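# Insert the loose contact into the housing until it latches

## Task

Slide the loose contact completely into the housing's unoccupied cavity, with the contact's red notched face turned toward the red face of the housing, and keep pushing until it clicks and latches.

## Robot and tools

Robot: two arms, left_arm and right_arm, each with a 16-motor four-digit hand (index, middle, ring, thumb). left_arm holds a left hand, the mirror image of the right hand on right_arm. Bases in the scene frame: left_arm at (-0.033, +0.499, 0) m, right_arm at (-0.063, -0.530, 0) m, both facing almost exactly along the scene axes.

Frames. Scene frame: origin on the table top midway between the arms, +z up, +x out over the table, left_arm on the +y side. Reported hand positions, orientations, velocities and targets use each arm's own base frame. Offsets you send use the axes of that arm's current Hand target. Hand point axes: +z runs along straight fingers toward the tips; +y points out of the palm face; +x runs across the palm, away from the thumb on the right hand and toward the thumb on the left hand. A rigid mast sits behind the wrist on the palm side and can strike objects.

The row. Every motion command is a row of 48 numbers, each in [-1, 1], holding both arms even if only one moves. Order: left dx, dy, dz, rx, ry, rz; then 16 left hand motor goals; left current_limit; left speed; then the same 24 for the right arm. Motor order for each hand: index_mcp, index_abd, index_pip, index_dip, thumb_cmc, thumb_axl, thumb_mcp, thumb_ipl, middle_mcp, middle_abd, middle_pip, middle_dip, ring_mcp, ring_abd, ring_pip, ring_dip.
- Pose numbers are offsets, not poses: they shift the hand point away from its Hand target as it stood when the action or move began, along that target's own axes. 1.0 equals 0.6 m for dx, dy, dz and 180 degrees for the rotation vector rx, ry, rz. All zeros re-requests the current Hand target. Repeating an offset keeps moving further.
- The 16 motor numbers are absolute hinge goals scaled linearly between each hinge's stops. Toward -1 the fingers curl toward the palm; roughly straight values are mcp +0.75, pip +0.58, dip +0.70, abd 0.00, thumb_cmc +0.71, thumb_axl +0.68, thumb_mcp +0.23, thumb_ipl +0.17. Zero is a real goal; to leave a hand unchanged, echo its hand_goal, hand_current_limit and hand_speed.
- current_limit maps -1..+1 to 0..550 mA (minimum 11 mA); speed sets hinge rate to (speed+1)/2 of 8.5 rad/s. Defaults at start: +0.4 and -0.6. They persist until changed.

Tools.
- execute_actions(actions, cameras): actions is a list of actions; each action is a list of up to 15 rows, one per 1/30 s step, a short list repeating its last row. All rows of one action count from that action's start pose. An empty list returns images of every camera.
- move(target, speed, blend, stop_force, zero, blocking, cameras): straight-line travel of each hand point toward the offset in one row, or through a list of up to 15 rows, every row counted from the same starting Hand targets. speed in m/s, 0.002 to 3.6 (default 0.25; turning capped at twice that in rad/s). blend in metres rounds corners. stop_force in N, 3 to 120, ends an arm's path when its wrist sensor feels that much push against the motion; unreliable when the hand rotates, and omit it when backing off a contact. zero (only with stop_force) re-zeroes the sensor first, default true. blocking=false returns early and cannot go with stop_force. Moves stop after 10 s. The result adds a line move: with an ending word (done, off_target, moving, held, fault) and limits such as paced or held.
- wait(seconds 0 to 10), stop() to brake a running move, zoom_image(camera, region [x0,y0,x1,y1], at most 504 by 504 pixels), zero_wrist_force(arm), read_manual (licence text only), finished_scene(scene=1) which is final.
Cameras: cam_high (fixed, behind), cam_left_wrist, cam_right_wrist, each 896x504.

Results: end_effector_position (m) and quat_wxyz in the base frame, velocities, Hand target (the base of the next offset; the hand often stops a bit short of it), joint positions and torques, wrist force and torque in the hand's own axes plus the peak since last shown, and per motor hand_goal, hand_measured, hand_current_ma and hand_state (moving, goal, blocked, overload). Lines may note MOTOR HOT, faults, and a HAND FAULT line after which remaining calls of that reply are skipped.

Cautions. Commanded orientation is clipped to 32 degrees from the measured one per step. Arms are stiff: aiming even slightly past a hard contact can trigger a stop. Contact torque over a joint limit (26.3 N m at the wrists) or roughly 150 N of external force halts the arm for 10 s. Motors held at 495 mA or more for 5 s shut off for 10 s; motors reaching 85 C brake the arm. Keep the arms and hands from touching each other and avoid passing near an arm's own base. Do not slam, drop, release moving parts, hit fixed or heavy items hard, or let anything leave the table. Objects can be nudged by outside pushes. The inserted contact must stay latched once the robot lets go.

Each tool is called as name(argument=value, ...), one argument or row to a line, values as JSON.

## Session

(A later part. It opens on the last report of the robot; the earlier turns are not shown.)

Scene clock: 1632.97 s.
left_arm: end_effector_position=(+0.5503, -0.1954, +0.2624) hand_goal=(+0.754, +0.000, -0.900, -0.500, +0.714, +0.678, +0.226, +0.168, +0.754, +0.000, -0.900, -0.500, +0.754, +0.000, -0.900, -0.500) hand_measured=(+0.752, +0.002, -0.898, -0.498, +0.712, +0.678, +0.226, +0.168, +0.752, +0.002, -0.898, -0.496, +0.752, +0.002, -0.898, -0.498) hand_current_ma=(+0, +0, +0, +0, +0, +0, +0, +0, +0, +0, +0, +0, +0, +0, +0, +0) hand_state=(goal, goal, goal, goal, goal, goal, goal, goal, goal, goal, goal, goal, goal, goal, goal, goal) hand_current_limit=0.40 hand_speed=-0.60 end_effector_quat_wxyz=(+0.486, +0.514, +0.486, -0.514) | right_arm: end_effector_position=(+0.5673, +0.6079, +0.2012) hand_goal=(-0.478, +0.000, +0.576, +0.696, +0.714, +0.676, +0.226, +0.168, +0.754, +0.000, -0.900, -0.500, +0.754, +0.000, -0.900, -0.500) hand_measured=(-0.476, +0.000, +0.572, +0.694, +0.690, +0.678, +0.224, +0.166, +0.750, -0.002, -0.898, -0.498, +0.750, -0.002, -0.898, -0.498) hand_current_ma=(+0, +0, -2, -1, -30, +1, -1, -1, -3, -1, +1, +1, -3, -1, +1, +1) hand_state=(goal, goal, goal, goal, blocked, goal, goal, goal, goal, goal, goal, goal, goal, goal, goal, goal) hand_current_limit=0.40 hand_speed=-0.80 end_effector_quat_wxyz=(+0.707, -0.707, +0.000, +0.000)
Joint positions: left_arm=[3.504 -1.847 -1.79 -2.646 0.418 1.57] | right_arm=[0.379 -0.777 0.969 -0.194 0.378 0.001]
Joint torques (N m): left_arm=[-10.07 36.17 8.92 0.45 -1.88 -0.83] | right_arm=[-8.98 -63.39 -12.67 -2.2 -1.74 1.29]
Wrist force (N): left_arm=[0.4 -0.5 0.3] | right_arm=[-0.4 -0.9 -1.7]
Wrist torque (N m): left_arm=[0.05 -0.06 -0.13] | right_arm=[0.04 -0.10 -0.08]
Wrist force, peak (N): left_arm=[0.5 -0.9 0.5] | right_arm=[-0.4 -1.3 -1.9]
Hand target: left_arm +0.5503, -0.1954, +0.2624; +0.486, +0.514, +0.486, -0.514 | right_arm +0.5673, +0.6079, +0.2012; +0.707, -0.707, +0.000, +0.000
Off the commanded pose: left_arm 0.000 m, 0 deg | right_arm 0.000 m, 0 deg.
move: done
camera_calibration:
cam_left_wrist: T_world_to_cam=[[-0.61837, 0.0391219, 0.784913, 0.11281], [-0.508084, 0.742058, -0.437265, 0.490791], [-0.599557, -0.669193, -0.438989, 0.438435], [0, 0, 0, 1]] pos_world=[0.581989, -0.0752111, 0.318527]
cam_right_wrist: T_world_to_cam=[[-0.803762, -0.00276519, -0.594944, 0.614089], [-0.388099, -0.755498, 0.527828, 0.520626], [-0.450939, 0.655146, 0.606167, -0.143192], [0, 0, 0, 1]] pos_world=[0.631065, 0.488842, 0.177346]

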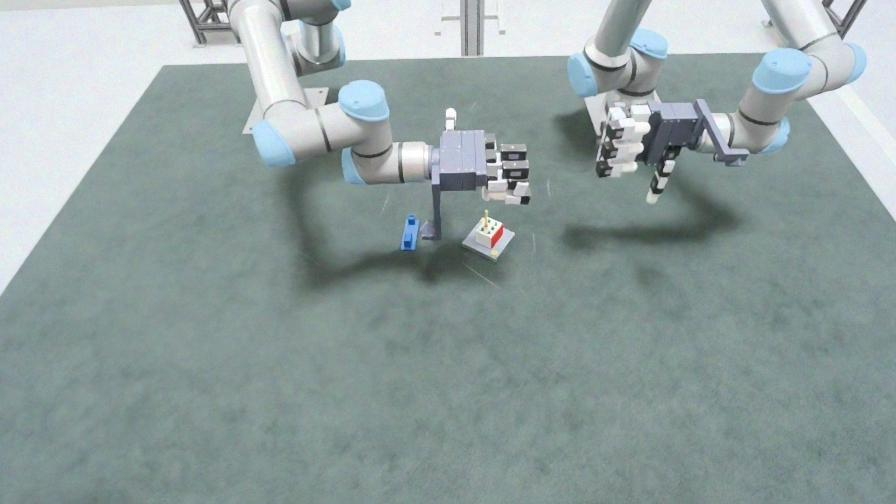

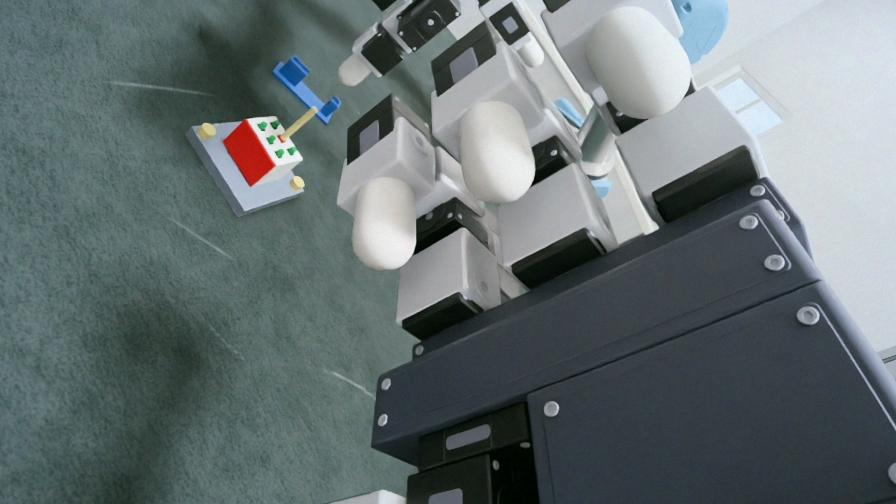

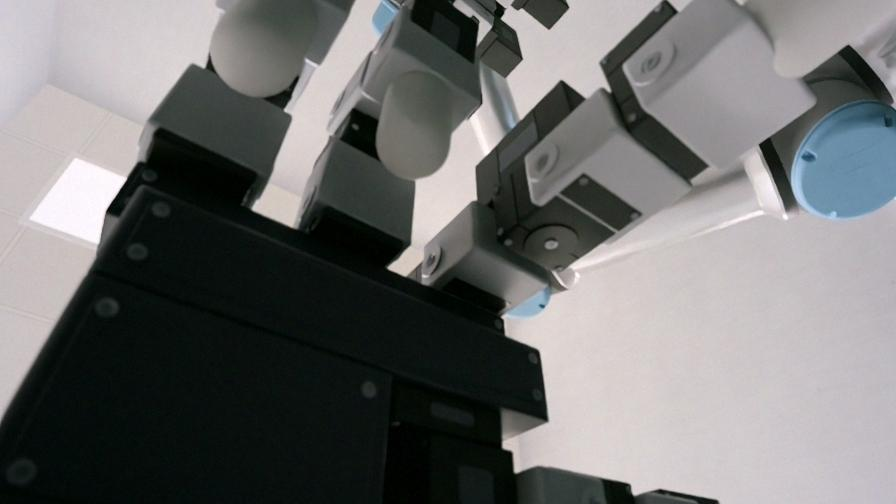

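move(
  target=[0,0,0,0,0,0,0.754,0,-0.9,-0.5,0.714,0.678,0.226,0.168,0.754,0,-0.9,-0.5,0.754,0,-0.9,-0.5,0.4,-0.6,-0.0045,0.055,0.0008,0,0,0,-0.479,0,0.5766,0.6957,0.714,0.6766,0.226,0.168,0.754,0,-0.9,-0.5,0.754,0,-0.9,-0.5,0.4,-0.8],
  speed=0.03,
  stop_force=4,
  cameras=["cam_high", "cam_left_wrist"],
)

zoom_image(
  camera="cam_left_wrist",
  region=[280, 60, 360, 140],
)

zoom_image(
  camera="cam_high",
  region=[470, 190, 510, 230],
)

Scene clock: 1658.63 s.
left_arm: end_effector_position=(+0.5503, -0.1954, +0.2624) hand_goal=(+0.754, +0.000, -0.900, -0.500, +0.714, +0.678, +0.226, +0.168, +0.754, +0.000, -0.900, -0.500, +0.754, +0.000, -0.900, -0.500) hand_measured=(+0.752, +0.002, -0.898, -0.498, +0.712, +0.678, +0.226, +0.168, +0.752, +0.002, -0.898, -0.496, +0.752, +0.002, -0.898, -0.498) hand_current_ma=(+0, +0, +0, +0, +0, +0, +0, +0, +0, +0, +0, +0, +0, +0, +0, +0) hand_state=(goal, goal, goal, goal, goal, goal, goal, goal, goal, goal, goal, goal, goal, goal, goal, goal) hand_current_limit=0.40 hand_speed=-0.60 end_effector_quat_wxyz=(+0.486, +0.514, +0.486, -0.514) | right_arm: end_effector_position=(+0.5646, +0.6084, +0.1682) hand_goal=(-0.478, +0.000, +0.576, +0.696, +0.714, +0.676, +0.226, +0.168, +0.754, +0.000, -0.900, -0.500, +0.754, +0.000, -0.900, -0.500) hand_measured=(-0.476, +0.000, +0.572, +0.694, +0.690, +0.678, +0.224, +0.166, +0.750, -0.002, -0.898, -0.498, +0.750, -0.002, -0.898, -0.498) hand_current_ma=(+0, +0, -2, -1, -30, +1, -1, -1, -3, -1, +1, +1, -3, -1, +1, +1) hand_state=(goal, goal, goal, goal, blocked, goal, goal, goal, goal, goal, goal, goal, goal, goal, goal, goal) hand_current_limit=0.40 hand_speed=-0.80 end_effector_quat_wxyz=(+0.707, -0.707, +0.000, +0.000)
Joint positions: left_arm=[3.504 -1.847 -1.79 -2.646 0.418 1.57] | right_arm=[0.381 -0.762 1.028 -0.268 0.381 0.001]
Joint torques (N m): left_arm=[-10.47 34.01 8.99 0.43 -1.86 -0.89] | right_arm=[1.97 -65.75 -26.29 1.73 0.48 1.39]
Wrist force (N): left_arm=[0.1 -0.6 0.4] | right_arm=[-0.4 -1.1 -1.7]
Wrist torque (N m): left_arm=[0.02 -0.02 -0.15] | right_arm=[0.05 -0.11 -0.08]
Wrist force, peak (N): left_arm=[0.5 -0.8 0.7] | right_arm=[-0.3 -2.0 -1.6]
Hand target: left_arm +0.5503, -0.1954, +0.2624; +0.486, +0.514, +0.486, -0.514 | right_arm +0.5646, +0.6084, +0.1682; +0.707, -0.707, +0.000, +0.000
Off the commanded pose: left_arm 0.000 m, 0 deg | right_arm 0.000 m, 0 deg.
move: done
camera_calibration:
cam_left_wrist: T_world_to_cam=[[-0.61837, 0.0391219, 0.784913, 0.11281], [-0.508084, 0.742058, -0.437265, 0.490791], [-0.599557, -0.669193, -0.438989, 0.438435], [0, 0, 0, 1]] pos_world=[0.581989, -0.0752111, 0.318527]
Images, in order (width x height): cam_high 896x504, cam_left_wrist 896x504.

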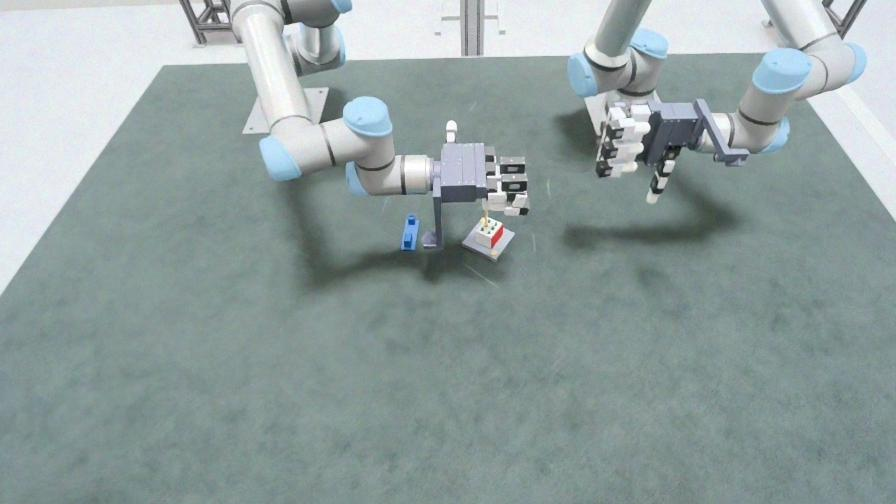

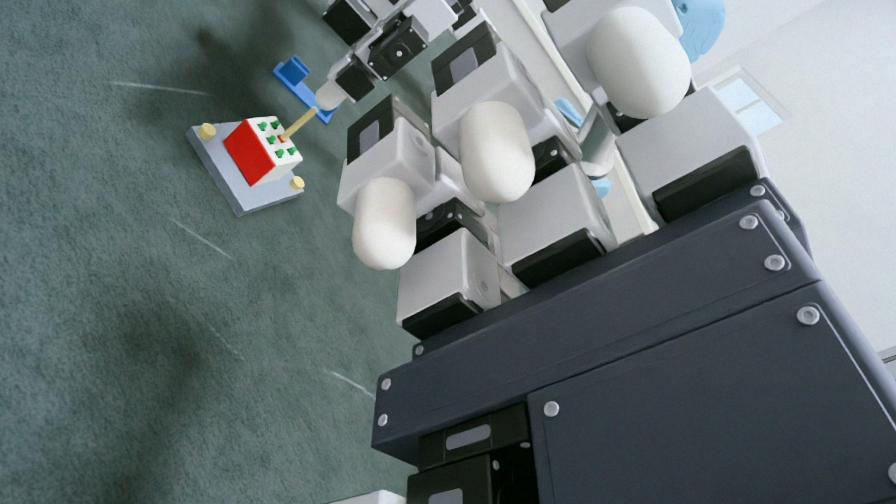

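Scaled by 6.300 from the camera's 896x504 image, which has a finer 1280x720 frame.

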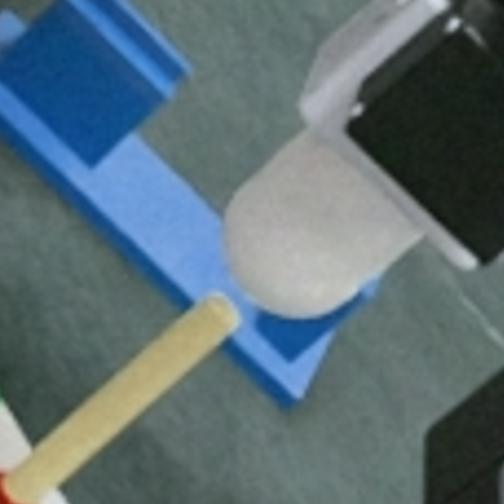

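Scaled by 12.600 from the camera's 896x504 image, which has a finer 1280x720 frame.

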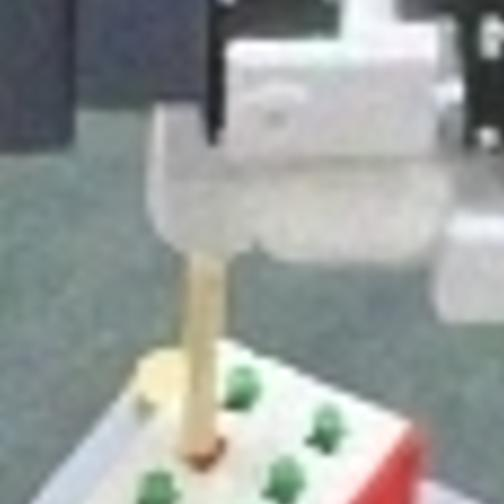

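move(
  target=[0,0,0,0,0,0,0.754,0,-0.9,-0.5,0.714,0.678,0.226,0.168,0.754,0,-0.9,-0.5,0.754,0,-0.9,-0.5,0.4,-0.6,-0.0008,0.0208,0.0013,0,0,0,-0.479,0,0.5766,0.6957,0.714,0.6766,0.226,0.168,0.754,0,-0.9,-0.5,0.754,0,-0.9,-0.5,0.6,-0.8],
  speed=0.004,
  stop_force=10,
  cameras=["cam_high", "cam_left_wrist"],
)

zoom_image(
  camera="cam_left_wrist",
  region=[270, 70, 340, 160],
)

zoom_image(
  camera="cam_high",
  region=[470, 190, 510, 230],
)

Scene clock: 1670.70 s.
left_arm: end_effector_position=(+0.5503, -0.1954, +0.2624) hand_goal=(+0.754, +0.000, -0.900, -0.500, +0.714, +0.678, +0.226, +0.168, +0.754, +0.000, -0.900, -0.500, +0.754, +0.000, -0.900, -0.500) hand_measured=(+0.752, +0.002, -0.898, -0.498, +0.712, +0.678, +0.226, +0.168, +0.752, +0.002, -0.898, -0.496, +0.752, +0.002, -0.898, -0.498) hand_current_ma=(+0, +0, +0, +0, +0, +0, +0, +0, +0, +0, +0, +0, +0, +0, +0, +0) hand_state=(goal, goal, goal, goal, goal, goal, goal, goal, goal, goal, goal, goal, goal, goal, goal, goal) hand_current_limit=0.40 hand_speed=-0.60 end_effector_quat_wxyz=(+0.486, +0.514, +0.486, -0.514) | right_arm: end_effector_position=(+0.5643, +0.6089, +0.1605) hand_goal=(-0.478, +0.000, +0.576, +0.696, +0.714, +0.676, +0.226, +0.168, +0.754, +0.000, -0.900, -0.500, +0.754, +0.000, -0.900, -0.500) hand_measured=(-0.478, +0.000, +0.574, +0.694, +0.690, +0.678, +0.224, +0.166, +0.750, -0.002, -0.898, -0.498, +0.750, -0.002, -0.898, -0.498) hand_current_ma=(+0, +0, -1, -1, -30, +1, -1, -1, -3, -1, +1, +1, -3, -1, +1, +1) hand_state=(goal, goal, goal, goal, blocked, goal, goal, goal, goal, goal, goal, goal, goal, goal, goal, goal) hand_current_limit=0.60 hand_speed=-0.80 end_effector_quat_wxyz=(+0.707, -0.707, +0.000, +0.000)
Joint positions: left_arm=[3.504 -1.847 -1.79 -2.646 0.418 1.57] | right_arm=[0.382 -0.756 1.038 -0.284 0.381 0.001]
Joint torques (N m): left_arm=[-9.66 34.04 8.62 0.6 -1.83 -0.78] | right_arm=[3.4 -56.8 -22.26 1.52 0.13 -0.84]
Wrist force (N): left_arm=[0.4 -0.5 0.7] | right_arm=[-0.5 -10.9 -1.5]
Wrist torque (N m): left_arm=[0.02 -0.05 -0.13] | right_arm=[-0.22 -0.10 0.09]
Wrist force, peak (N): left_arm=[0.6 -0.8 0.6] | right_arm=[-0.4 -12.0 -1.6]
Hand target: left_arm +0.5503, -0.1954, +0.2624; +0.486, +0.514, +0.486, -0.514 | right_arm +0.5643, +0.6089, +0.1605; +0.707, -0.707, +0.000, +0.000 (not the last commanded pose)
Off the commanded pose: left_arm 0.000 m, 0 deg | right_arm 0.005 m, 0 deg.
move: contact (right_arm)
camera_calibration:
cam_left_wrist: T_world_to_cam=[[-0.61837, 0.0391219, 0.784913, 0.11281], [-0.508084, 0.742058, -0.437265, 0.490791], [-0.599557, -0.669193, -0.438989, 0.438435], [0, 0, 0, 1]] pos_world=[0.581989, -0.0752111, 0.318527]
Images, in order (width x height): cam_high 896x504, cam_left_wrist 896x504.

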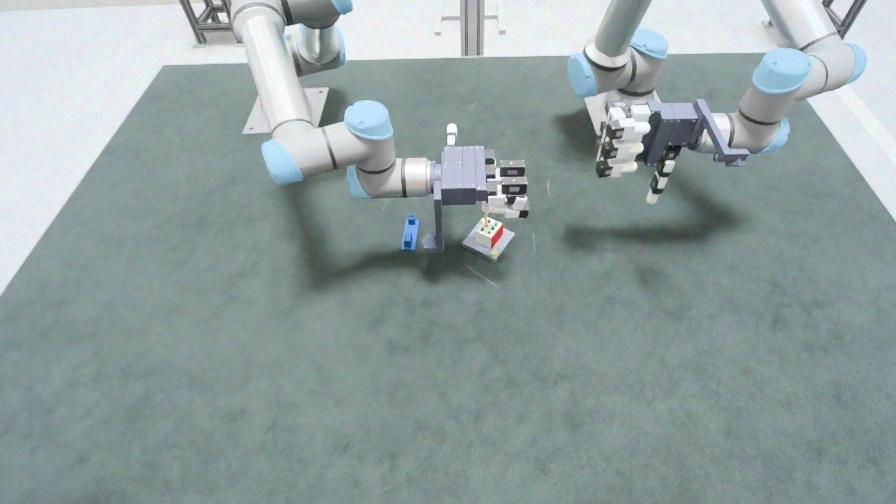

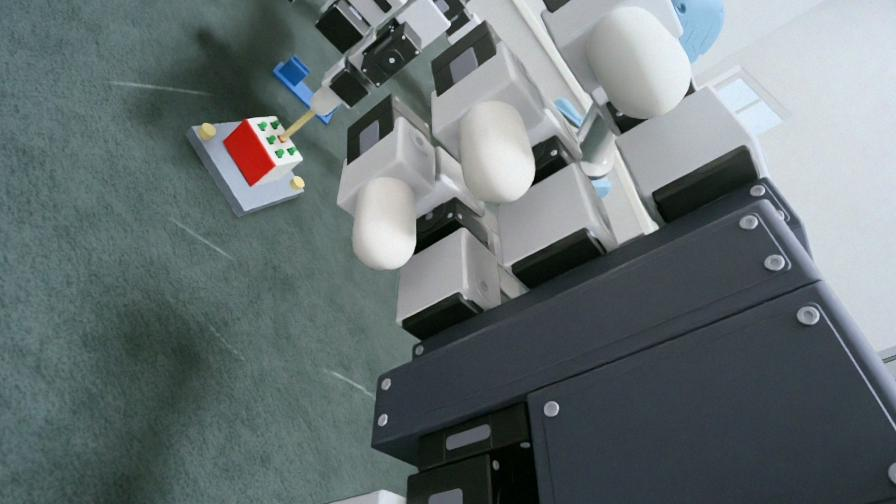

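Scaled by 5.600 from the camera's 896x504 image, which has a finer 1280x720 frame.

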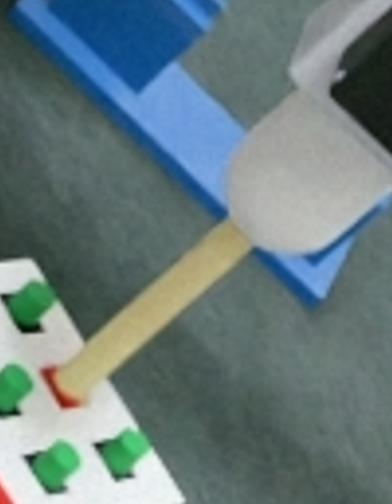

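Scaled by 12.600 from the camera's 896x504 image, which has a finer 1280x720 frame.

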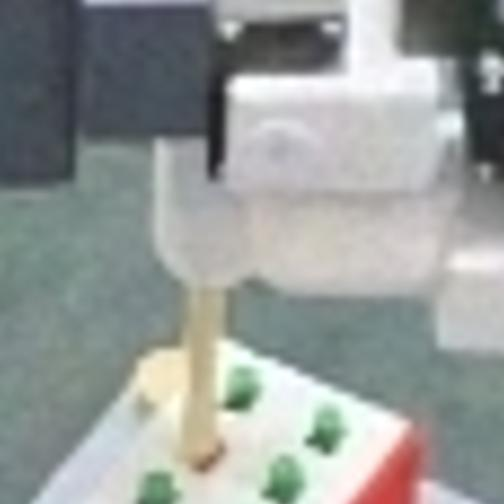

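move(
  target=[0,0,0,0,0,0,0.754,0,-0.9,-0.5,0.714,0.678,0.226,0.168,0.754,0,-0.9,-0.5,0.754,0,-0.9,-0.5,0.4,-0.6,0,0.0083,0,0,0,0,-0.479,0,0.5766,0.6957,0.714,0.6766,0.226,0.168,0.754,0,-0.9,-0.5,0.754,0,-0.9,-0.5,0.6,-0.8],
  speed=0.003,
  stop_force=20,
  zero=false,
  cameras=["cam_high", "cam_left_wrist"],
)

zoom_image(
  camera="cam_left_wrist",
  region=[270, 70, 340, 160],
)

zoom_image(
  camera="cam_high",
  region=[470, 190, 510, 230],
)

Scene clock: 1679.00 s.
left_arm: end_effector_position=(+0.5503, -0.1954, +0.2624) hand_goal=(+0.754, +0.000, -0.900, -0.500, +0.714, +0.678, +0.226, +0.168, +0.754, +0.000, -0.900, -0.500, +0.754, +0.000, -0.900, -0.500) hand_measured=(+0.752, +0.002, -0.898, -0.498, +0.712, +0.678, +0.226, +0.168, +0.752, +0.002, -0.898, -0.496, +0.752, +0.002, -0.898, -0.498) hand_current_ma=(+0, +0, +0, +0, +0, +0, +0, +0, +0, +0, +0, +0, +0, +0, +0, +0) hand_state=(goal, goal, goal, goal, goal, goal, goal, goal, goal, goal, goal, goal, goal, goal, goal, goal) hand_current_limit=0.40 hand_speed=-0.60 end_effector_quat_wxyz=(+0.486, +0.514, +0.486, -0.514) | right_arm: end_effector_position=(+0.5643, +0.6089, +0.1555) hand_goal=(-0.478, +0.000, +0.576, +0.696, +0.714, +0.676, +0.226, +0.168, +0.754, +0.000, -0.900, -0.500, +0.754, +0.000, -0.900, -0.500) hand_measured=(-0.478, +0.000, +0.574, +0.694, +0.692, +0.678, +0.224, +0.166, +0.748, -0.002, -0.898, -0.498, +0.750, -0.002, -0.898, -0.498) hand_current_ma=(+0, +0, -1, -1, -29, +1, -1, -1, -3, -1, +1, +1, -3, -1, +1, +1) hand_state=(goal, goal, goal, goal, blocked, goal, goal, goal, goal, goal, goal, goal, goal, goal, goal, goal) hand_current_limit=0.60 hand_speed=-0.80 end_effector_quat_wxyz=(+0.707, -0.707, +0.000, +0.000)
Joint positions: left_arm=[3.504 -1.847 -1.79 -2.646 0.418 1.57] | right_arm=[0.382 -0.752 1.044 -0.294 0.381 0.001]
Joint torques (N m): left_arm=[-8.92 34.57 9.27 0.66 -1.78 -0.87] | right_arm=[-9.05 -43.8 -14.9 -0.6 -1.16 -0.48]
Wrist force (N): left_arm=[0.4 -0.6 0.5] | right_arm=[-0.3 -7.9 -1.6]
Wrist torque (N m): left_arm=[0.01 -0.05 -0.13] | right_arm=[-0.15 -0.13 0.06]
Wrist force, peak (N): left_arm=[0.5 -0.6 0.7] | right_arm=[-0.2 -13.3 -1.6]
Hand target: left_arm +0.5503, -0.1954, +0.2624; +0.486, +0.514, +0.486, -0.514 | right_arm +0.5643, +0.6089, +0.1556; +0.707, -0.707, +0.000, +0.000
Off the commanded pose: left_arm 0.000 m, 0 deg | right_arm 0.000 m, 0 deg.
move: done
camera_calibration:
cam_left_wrist: T_world_to_cam=[[-0.61837, 0.0391219, 0.784913, 0.11281], [-0.508084, 0.742058, -0.437265, 0.490791], [-0.599557, -0.669193, -0.438989, 0.438435], [0, 0, 0, 1]] pos_world=[0.581989, -0.0752111, 0.318527]
Images, in order (width x height): cam_high 896x504, cam_left_wrist 896x504.

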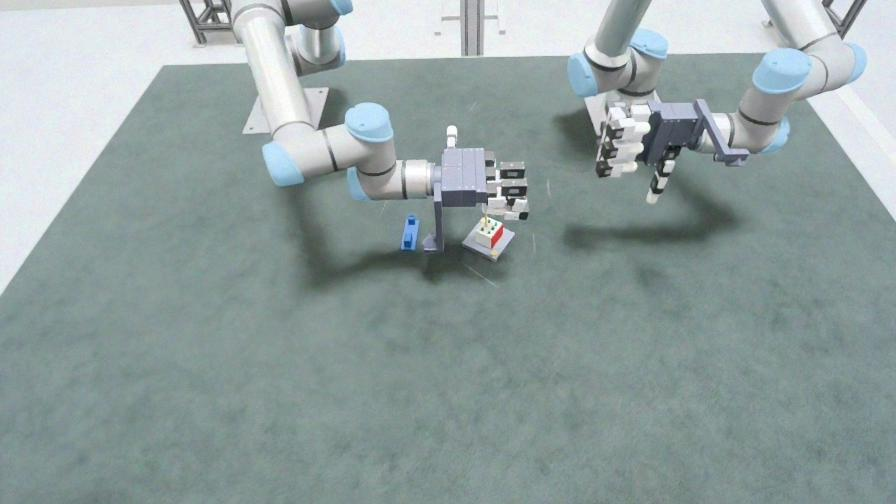

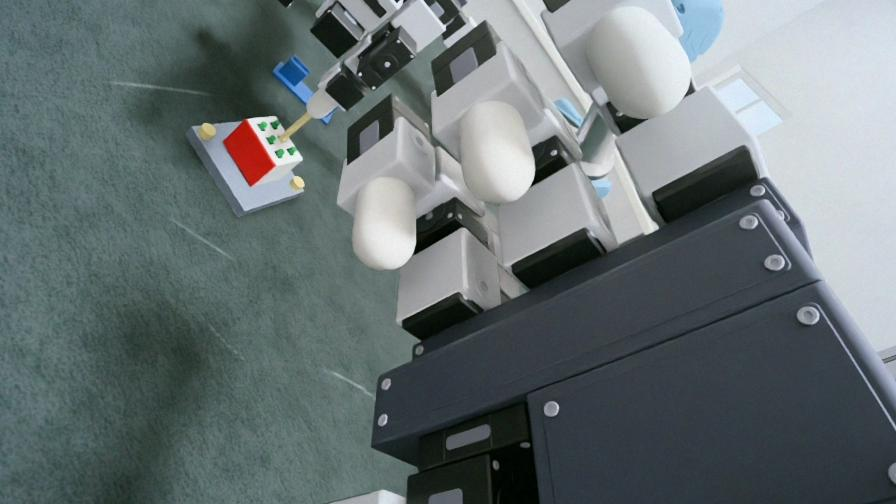

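Scaled by 5.600 from the camera's 896x504 image, which has a finer 1280x720 frame.

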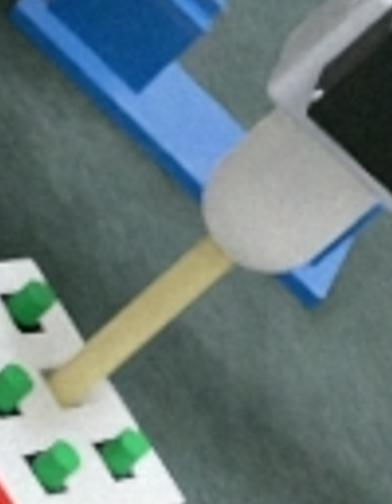

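Scaled by 12.600 from the camera's 896x504 image, which has a finer 1280x720 frame.

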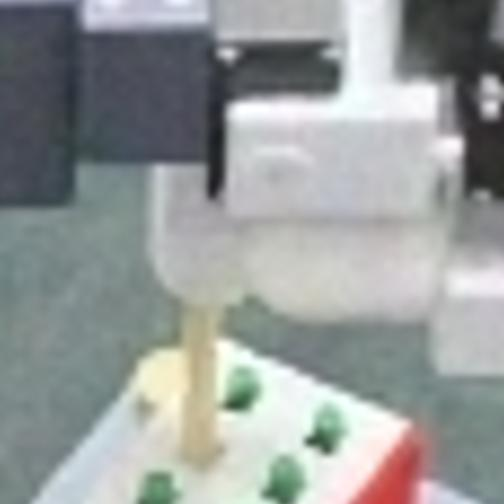

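move(
  target=[0,0,0,0,0,0,0.754,0,-0.9,-0.5,0.714,0.678,0.226,0.168,0.754,0,-0.9,-0.5,0.754,0,-0.9,-0.5,0.4,-0.6,0,0.0083,0,0,0,0,-0.479,0,0.5766,0.6957,0.714,0.6766,0.226,0.168,0.754,0,-0.9,-0.5,0.754,0,-0.9,-0.5,0.6,-0.8],
  speed=0.003,
  stop_force=25,
  zero=false,
  cameras=["cam_high", "cam_left_wrist"],
)

zoom_image(
  camera="cam_left_wrist",
  region=[270, 70, 340, 160],
)

zoom_image(
  camera="cam_high",
  region=[470, 190, 510, 230],
)

Scene clock: 1687.40 s.
left_arm: end_effector_position=(+0.5503, -0.1954, +0.2624) hand_goal=(+0.754, +0.000, -0.900, -0.500, +0.714, +0.678, +0.226, +0.168, +0.754, +0.000, -0.900, -0.500, +0.754, +0.000, -0.900, -0.500) hand_measured=(+0.752, +0.002, -0.898, -0.498, +0.712, +0.678, +0.226, +0.168, +0.752, +0.002, -0.898, -0.496, +0.752, +0.002, -0.898, -0.498) hand_current_ma=(+0, +0, +0, +0, +0, +0, +0, +0, +0, +0, +0, +0, +0, +0, +0, +0) hand_state=(goal, goal, goal, goal, goal, goal, goal, goal, goal, goal, goal, goal, goal, goal, goal, goal) hand_current_limit=0.40 hand_speed=-0.60 end_effector_quat_wxyz=(+0.486, +0.514, +0.486, -0.514) | right_arm: end_effector_position=(+0.5643, +0.6089, +0.1506) hand_goal=(-0.478, +0.000, +0.576, +0.696, +0.714, +0.676, +0.226, +0.168, +0.754, +0.000, -0.900, -0.500, +0.754, +0.000, -0.900, -0.500) hand_measured=(-0.478, +0.000, +0.574, +0.694, +0.692, +0.678, +0.224, +0.166, +0.748, -0.002, -0.898, -0.498, +0.750, -0.002, -0.898, -0.498) hand_current_ma=(+0, +0, -1, -1, -29, +1, -1, -1, -3, -1, +1, +1, -3, -1, +1, +1) hand_state=(goal, goal, goal, goal, blocked, goal, goal, goal, goal, goal, goal, goal, goal, goal, goal, goal) hand_current_limit=0.60 hand_speed=-0.80 end_effector_quat_wxyz=(+0.707, -0.707, +0.000, +0.000)
Joint positions: left_arm=[3.504 -1.847 -1.79 -2.646 0.418 1.57] | right_arm=[0.382 -0.748 1.05 -0.304 0.381 0.001]
Joint torques (N m): left_arm=[-9.95 35.81 7.95 0.55 -1.92 -0.98] | right_arm=[-4.15 -43.77 -13.05 -0.5 1.03 -0.47]
Wrist force (N): left_arm=[0.2 -0.6 0.5] | right_arm=[-0.2 -7.9 -1.6]
Wrist torque (N m): left_arm=[0.02 -0.02 -0.15] | right_arm=[-0.15 -0.15 0.07]
Wrist force, peak (N): left_arm=[0.5 -0.8 0.6] | right_arm=[-0.4 -8.3 -1.6]
Hand target: left_arm +0.5503, -0.1954, +0.2624; +0.486, +0.514, +0.486, -0.514 | right_arm +0.5643, +0.6089, +0.1506; +0.707, -0.707, +0.000, +0.000
Off the commanded pose: left_arm 0.000 m, 0 deg | right_arm 0.000 m, 0 deg.
move: done
camera_calibration:
cam_left_wrist: T_world_to_cam=[[-0.61837, 0.0391219, 0.784913, 0.11281], [-0.508084, 0.742058, -0.437265, 0.490791], [-0.599557, -0.669193, -0.438989, 0.438435], [0, 0, 0, 1]] pos_world=[0.581989, -0.0752111, 0.318527]
Images, in order (width x height): cam_high 896x504, cam_left_wrist 896x504.

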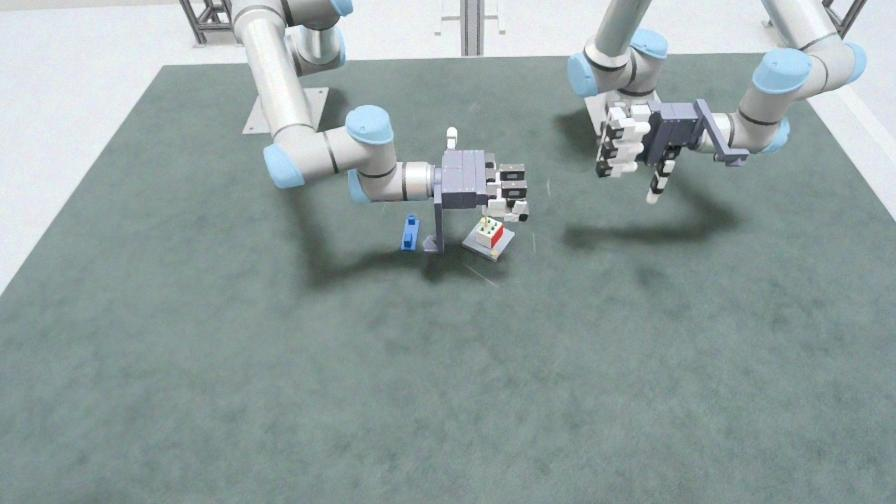

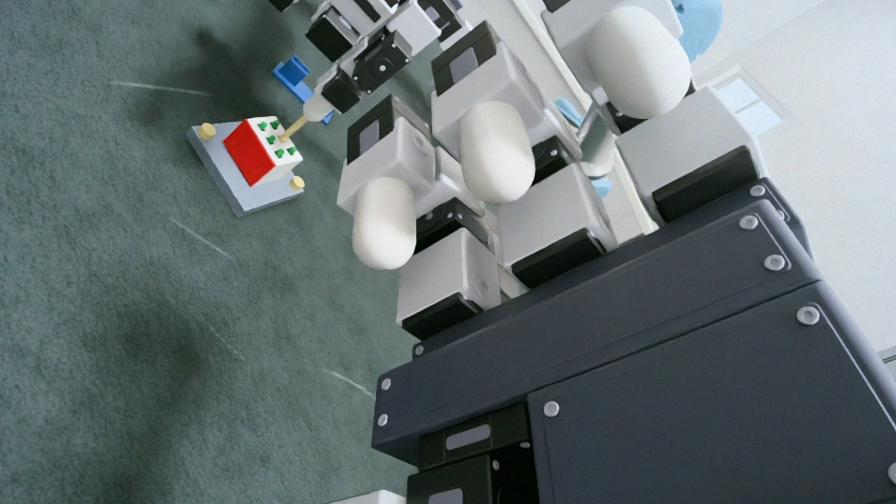

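Scaled by 5.600 from the camera's 896x504 image, which has a finer 1280x720 frame.

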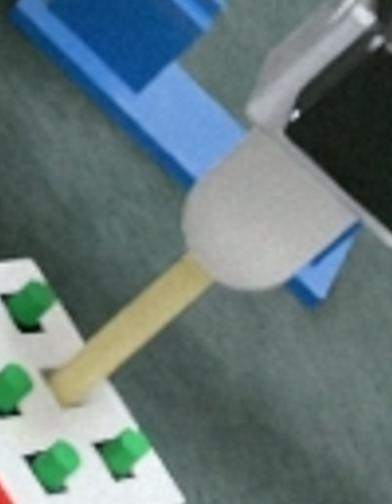

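Scaled by 12.600 from the camera's 896x504 image, which has a finer 1280x720 frame.

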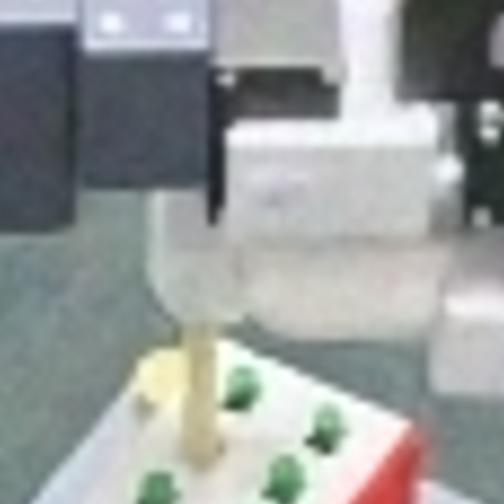

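move(
  target=[0,0,0,0,0,0,0.754,0,-0.9,-0.5,0.714,0.678,0.226,0.168,0.754,0,-0.9,-0.5,0.754,0,-0.9,-0.5,0.4,-0.6,0,0.0133,0,0,0,0,-0.479,0,0.5766,0.6957,0.714,0.6766,0.226,0.168,0.754,0,-0.9,-0.5,0.754,0,-0.9,-0.5,0.6,-0.8],
  speed=0.003,
  stop_force=25,
  zero=false,
  cameras=["cam_high", "cam_left_wrist"],
)

zoom_image(
  camera="cam_left_wrist",
  region=[270, 70, 340, 160],
)

zoom_image(
  camera="cam_high",
  region=[470, 190, 510, 230],
)

Scene clock: 1694.87 s.
left_arm: end_effector_position=(+0.5503, -0.1954, +0.2624) hand_goal=(+0.754, +0.000, -0.900, -0.500, +0.714, +0.678, +0.226, +0.168, +0.754, +0.000, -0.900, -0.500, +0.754, +0.000, -0.900, -0.500) hand_measured=(+0.752, +0.002, -0.898, -0.498, +0.712, +0.678, +0.226, +0.168, +0.752, +0.002, -0.898, -0.496, +0.752, +0.002, -0.898, -0.498) hand_current_ma=(+0, +0, +0, +0, +0, +0, +0, +0, +0, +0, +0, +0, +0, +0, +0, +0) hand_state=(goal, goal, goal, goal, goal, goal, goal, goal, goal, goal, goal, goal, goal, goal, goal, goal) hand_current_limit=0.40 hand_speed=-0.60 end_effector_quat_wxyz=(+0.486, +0.514, +0.486, -0.514) | right_arm: end_effector_position=(+0.5644, +0.6089, +0.1470) hand_goal=(-0.478, +0.000, +0.576, +0.696, +0.714, +0.676, +0.226, +0.168, +0.754, +0.000, -0.900, -0.500, +0.754, +0.000, -0.900, -0.500) hand_measured=(-0.478, +0.000, +0.574, +0.694, +0.692, +0.678, +0.224, +0.166, +0.748, -0.002, -0.898, -0.498, +0.750, -0.002, -0.898, -0.498) hand_current_ma=(+0, +0, -1, -1, -29, +1, -1, -1, -3, -1, +1, +1, -3, -1, +1, +1) hand_state=(goal, goal, goal, goal, blocked, goal, goal, goal, goal, goal, goal, goal, goal, goal, goal, goal) hand_current_limit=0.60 hand_speed=-0.80 end_effector_quat_wxyz=(+0.707, -0.707, +0.000, +0.000)
Joint positions: left_arm=[3.504 -1.847 -1.79 -2.646 0.418 1.57] | right_arm=[0.382 -0.746 1.055 -0.311 0.381 0.001]
Joint torques (N m): left_arm=[-9.54 35.66 9.14 0.5 -1.65 -0.97] | right_arm=[4.6 -42.72 -16.14 2.19 1.54 -0.9]
Wrist force (N): left_arm=[0.6 -0.5 0.7] | right_arm=[-0.7 -27.5 -1.1]
Wrist torque (N m): left_arm=[0.01 -0.07 -0.12] | right_arm=[-0.70 -0.09 0.42]
Wrist force, peak (N): left_arm=[0.4 -0.8 0.8] | right_arm=[-0.3 -28.1 -1.3]
Hand target: left_arm +0.5503, -0.1954, +0.2624; +0.486, +0.514, +0.486, -0.514 | right_arm +0.5644, +0.6089, +0.1470; +0.707, -0.707, +0.000, +0.000 (not the last commanded pose)
Off the commanded pose: left_arm 0.000 m, 0 deg | right_arm 0.004 m, 0 deg.
move: contact (right_arm)
camera_calibration:
cam_left_wrist: T_world_to_cam=[[-0.61837, 0.0391219, 0.784913, 0.11281], [-0.508084, 0.742058, -0.437265, 0.490791], [-0.599557, -0.669193, -0.438989, 0.438435], [0, 0, 0, 1]] pos_world=[0.581989, -0.0752111, 0.318527]
Images, in order (width x height): cam_high 896x504, cam_left_wrist 896x504.

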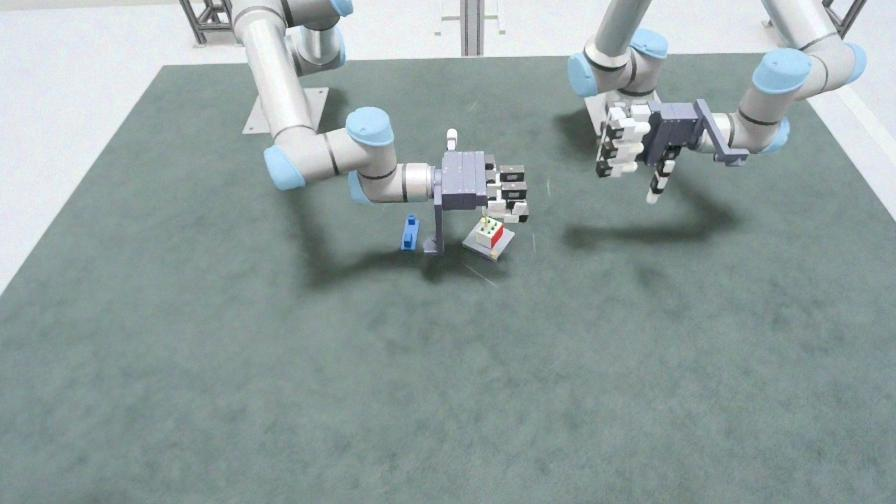

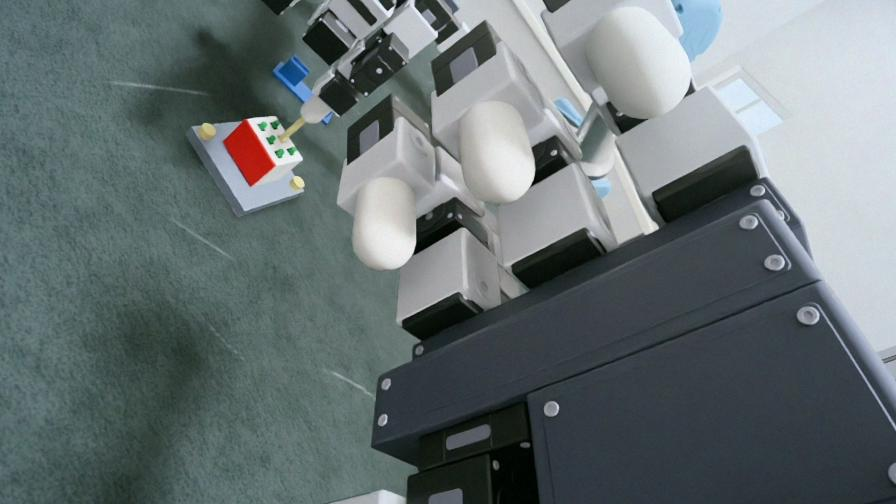

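Scaled by 5.600 from the camera's 896x504 image, which has a finer 1280x720 frame.

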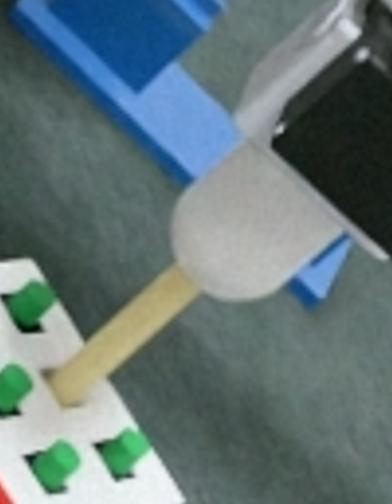

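Scaled by 12.600 from the camera's 896x504 image, which has a finer 1280x720 frame.

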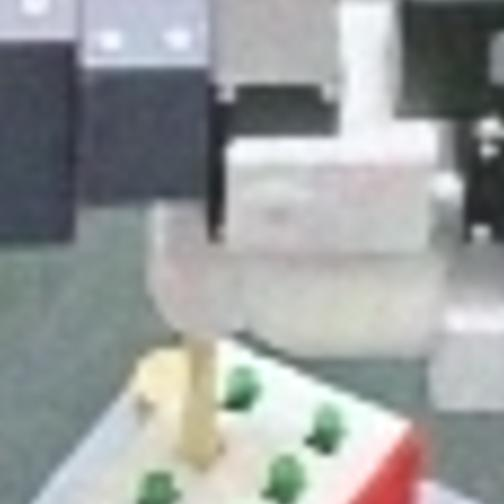

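move(
  target=[0,0,0,0,0,0,0.754,0,-0.9,-0.5,0.714,0.678,0.226,0.168,0.754,0,-0.9,-0.5,0.754,0,-0.9,-0.5,0.4,-0.6,0,0.006,0,0,0,0,-0.479,0,0.5766,0.6957,0.714,0.6766,0.226,0.168,0.754,0,-0.9,-0.5,0.754,0,-0.9,-0.5,0.6,-0.8],
  speed=0.003,
  stop_force=34,
  zero=false,
  cameras=["cam_left_wrist"],
)

zoom_image(
  camera="cam_left_wrist",
  region=[270, 70, 340, 160],
)

Scene clock: 1712.50 s.
left_arm: end_effector_position=(+0.5503, -0.1954, +0.2624) hand_goal=(+0.754, +0.000, -0.900, -0.500, +0.714, +0.678, +0.226, +0.168, +0.754, +0.000, -0.900, -0.500, +0.754, +0.000, -0.900, -0.500) hand_measured=(+0.752, +0.002, -0.898, -0.498, +0.712, +0.678, +0.226, +0.168, +0.752, +0.002, -0.898, -0.496, +0.752, +0.002, -0.898, -0.498) hand_current_ma=(+0, +0, +0, +0, +0, +0, +0, +0, +0, +0, +0, +0, +0, +0, +0, +0) hand_state=(goal, goal, goal, goal, goal, goal, goal, goal, goal, goal, goal, goal, goal, goal, goal, goal) hand_current_limit=0.40 hand_speed=-0.60 end_effector_quat_wxyz=(+0.486, +0.514, +0.486, -0.514) | right_arm: end_effector_position=(+0.5644, +0.6089, +0.1465) hand_goal=(-0.478, +0.000, +0.576, +0.696, +0.714, +0.676, +0.226, +0.168, +0.754, +0.000, -0.900, -0.500, +0.754, +0.000, -0.900, -0.500) hand_measured=(-0.478, +0.000, +0.574, +0.694, +0.692, +0.678, +0.224, +0.166, +0.748, -0.002, -0.898, -0.498, +0.750, -0.002, -0.898, -0.498) hand_current_ma=(+0, +0, -1, -1, -29, +1, -1, -1, -3, -1, +1, +1, -3, -1, +1, +1) hand_state=(goal, goal, goal, goal, blocked, goal, goal, goal, goal, goal, goal, goal, goal, goal, goal, goal) hand_current_limit=0.60 hand_speed=-0.80 end_effector_quat_wxyz=(+0.707, -0.707, +0.000, +0.000)
Joint positions: left_arm=[3.504 -1.847 -1.79 -2.646 0.418 1.57] | right_arm=[0.382 -0.745 1.055 -0.313 0.381 0.001]
Joint torques (N m): left_arm=[-9.47 34.93 8.42 0.46 -1.69 -0.94] | right_arm=[5.26 -36.31 -12.77 2.55 1.33 -1.22]
Wrist force (N): left_arm=[0.4 -0.8 0.6] | right_arm=[-0.3 -36.7 -1.0]
Wrist torque (N m): left_arm=[-0.02 -0.04 -0.13] | right_arm=[-0.95 -0.12 0.61]
Wrist force, peak (N): left_arm=[0.6 -0.8 0.6] | right_arm=[-0.4 -37.5 -0.8]
Hand target: left_arm +0.5503, -0.1954, +0.2624; +0.486, +0.514, +0.486, -0.514 | right_arm +0.5644, +0.6089, +0.1465; +0.707, -0.707, +0.000, +0.000 (not the last commanded pose)
Off the commanded pose: left_arm 0.000 m, 0 deg | right_arm 0.003 m, 0 deg.
move: contact (right_arm)
camera_calibration:
cam_left_wrist: T_world_to_cam=[[-0.61837, 0.0391219, 0.784913, 0.11281], [-0.508084, 0.742058, -0.437265, 0.490791], [-0.599557, -0.669193, -0.438989, 0.438435], [0, 0, 0, 1]] pos_world=[0.581989, -0.0752111, 0.318527]
Images, in order (width x height): cam_left_wrist 896x504.

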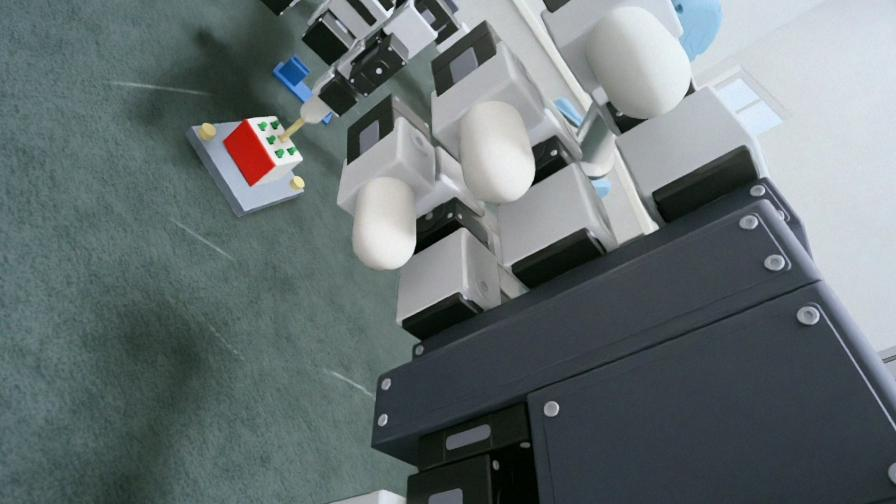

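Scaled by 5.600 from the camera's 896x504 image, which has a finer 1280x720 frame.

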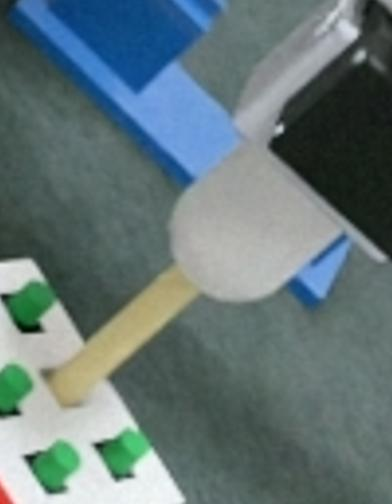

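move(
  target=[0,0,0,0,0,0,0.754,0,-0.9,-0.5,0.714,0.678,0.226,0.168,0.754,0,-0.9,-0.5,0.754,0,-0.9,-0.5,0.4,-0.6,0,-0.13,0,0,0,0,-0.479,0,0.5766,0.6957,0.714,0.6766,0.226,0.168,0.754,0,-0.9,-0.5,0.754,0,-0.9,-0.5,0.6,-0.8],
  speed=0.06,
  cameras=["cam_high", "cam_left_wrist"],
)

zoom_image(
  camera="cam_left_wrist",
  region=[240, 80, 330, 170],
)

zoom_image(
  camera="cam_high",
  region=[464, 194, 514, 244],
)

Scene clock: 1719.20 s.
left_arm: end_effector_position=(+0.5503, -0.1954, +0.2624) hand_goal=(+0.754, +0.000, -0.900, -0.500, +0.714, +0.678, +0.226, +0.168, +0.754, +0.000, -0.900, -0.500, +0.754, +0.000, -0.900, -0.500) hand_measured=(+0.752, +0.002, -0.898, -0.498, +0.712, +0.678, +0.226, +0.168, +0.752, +0.002, -0.898, -0.496, +0.752, +0.002, -0.898, -0.498) hand_current_ma=(+0, +0, +0, +0, +0, +0, +0, +0, +0, +0, +0, +0, +0, +0, +0, +0) hand_state=(goal, goal, goal, goal, goal, goal, goal, goal, goal, goal, goal, goal, goal, goal, goal, goal) hand_current_limit=0.40 hand_speed=-0.60 end_effector_quat_wxyz=(+0.486, +0.514, +0.486, -0.514) | right_arm: end_effector_position=(+0.5643, +0.6088, +0.2247) hand_goal=(-0.478, +0.000, +0.576, +0.696, +0.714, +0.676, +0.226, +0.168, +0.754, +0.000, -0.900, -0.500, +0.754, +0.000, -0.900, -0.500) hand_measured=(-0.480, +0.000, +0.574, +0.694, +0.692, +0.678, +0.224, +0.166, +0.748, -0.002, -0.898, -0.498, +0.748, -0.002, -0.898, -0.498) hand_current_ma=(+0, +0, -1, -1, -29, +1, -1, -1, -3, -1, +1, +1, -3, -1, +1, +1) hand_state=(goal, goal, goal, goal, blocked, goal, goal, goal, goal, goal, goal, goal, goal, goal, goal, goal) hand_current_limit=0.60 hand_speed=-0.80 end_effector_quat_wxyz=(+0.707, -0.707, +0.000, +0.000) end_effector_velocity=(+0.001, +0.000, -0.001) end_effector_angular_velocity=(+0.001, -0.004, +0.000)
Joint positions: left_arm=[3.504 -1.847 -1.79 -2.646 0.418 1.57] | right_arm=[0.382 -0.795 0.94 -0.148 0.381 0.001]
Joint velocities: left_arm=[within noise] | right_arm=[-0.001 0 0.003 -0.007 0 0]
Joint torques (N m): left_arm=[-10.04 35.17 8.92 0.48 -1.7 -0.78] | right_arm=[-8.23 -45.6 -13.04 -2.07 -1.18 -1.45]
Wrist force (N): left_arm=[0.4 -0.7 0.5] | right_arm=[0.8 -1.9 -1.5]
Wrist torque (N m): left_arm=[0.01 -0.06 -0.13] | right_arm=[-0.09 -0.25 -0.01]
Wrist force, peak (N): left_arm=[0.7 -0.7 0.6] | right_arm=[-0.5 -36.9 -1.1]
Hand target: left_arm +0.5503, -0.1954, +0.2624; +0.486, +0.514, +0.486, -0.514 | right_arm +0.5643, +0.6089, +0.2245; +0.707, -0.707, +0.000, +0.000
Off the commanded pose: left_arm 0.000 m, 0 deg | right_arm 0.000 m, 0 deg.
move: done
camera_calibration:
cam_left_wrist: T_world_to_cam=[[-0.61837, 0.0391219, 0.784913, 0.11281], [-0.508084, 0.742058, -0.437265, 0.490791], [-0.599557, -0.669193, -0.438989, 0.438435], [0, 0, 0, 1]] pos_world=[0.581989, -0.0752111, 0.318527]
Images, in order (width x height): cam_high 896x504, cam_left_wrist 896x504.

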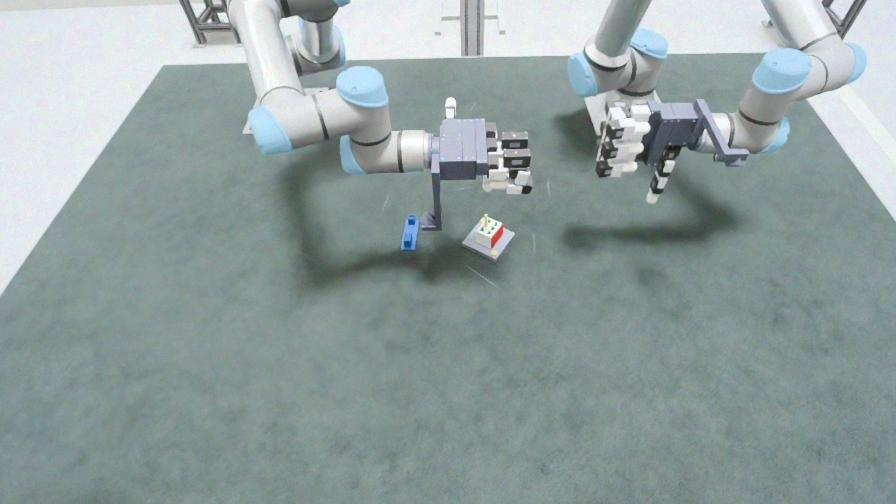

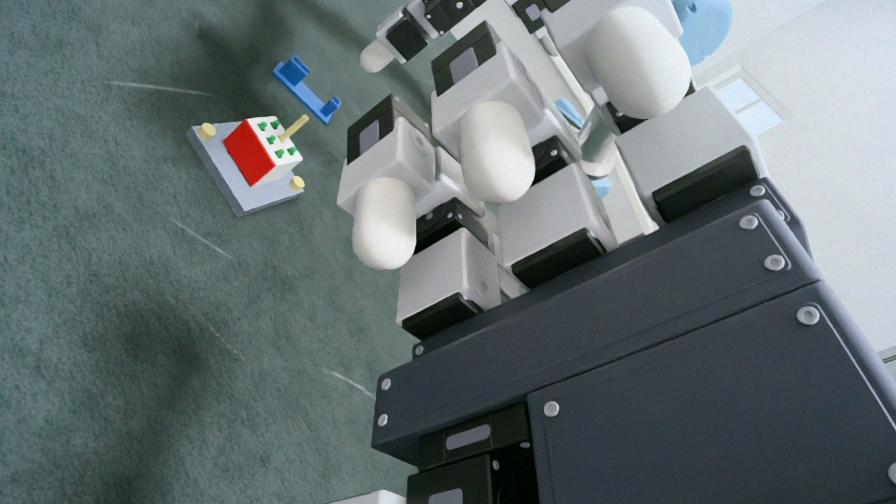

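Scaled by 5.600 from the camera's 896x504 image, which has a finer 1280x720 frame.

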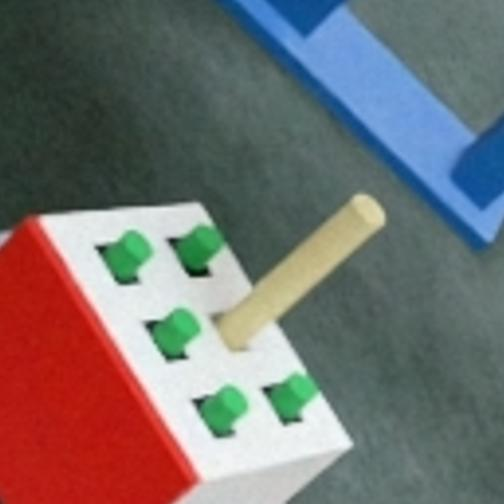

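Scaled by 10.080 from the camera's 896x504 image, which has a finer 1280x720 frame.

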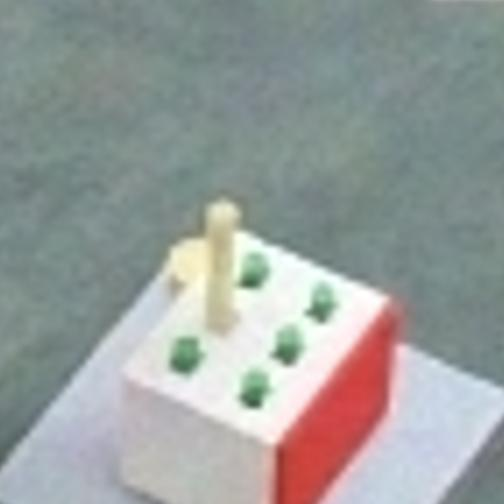

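finished_scene(
)

The scene is finished: the task was done.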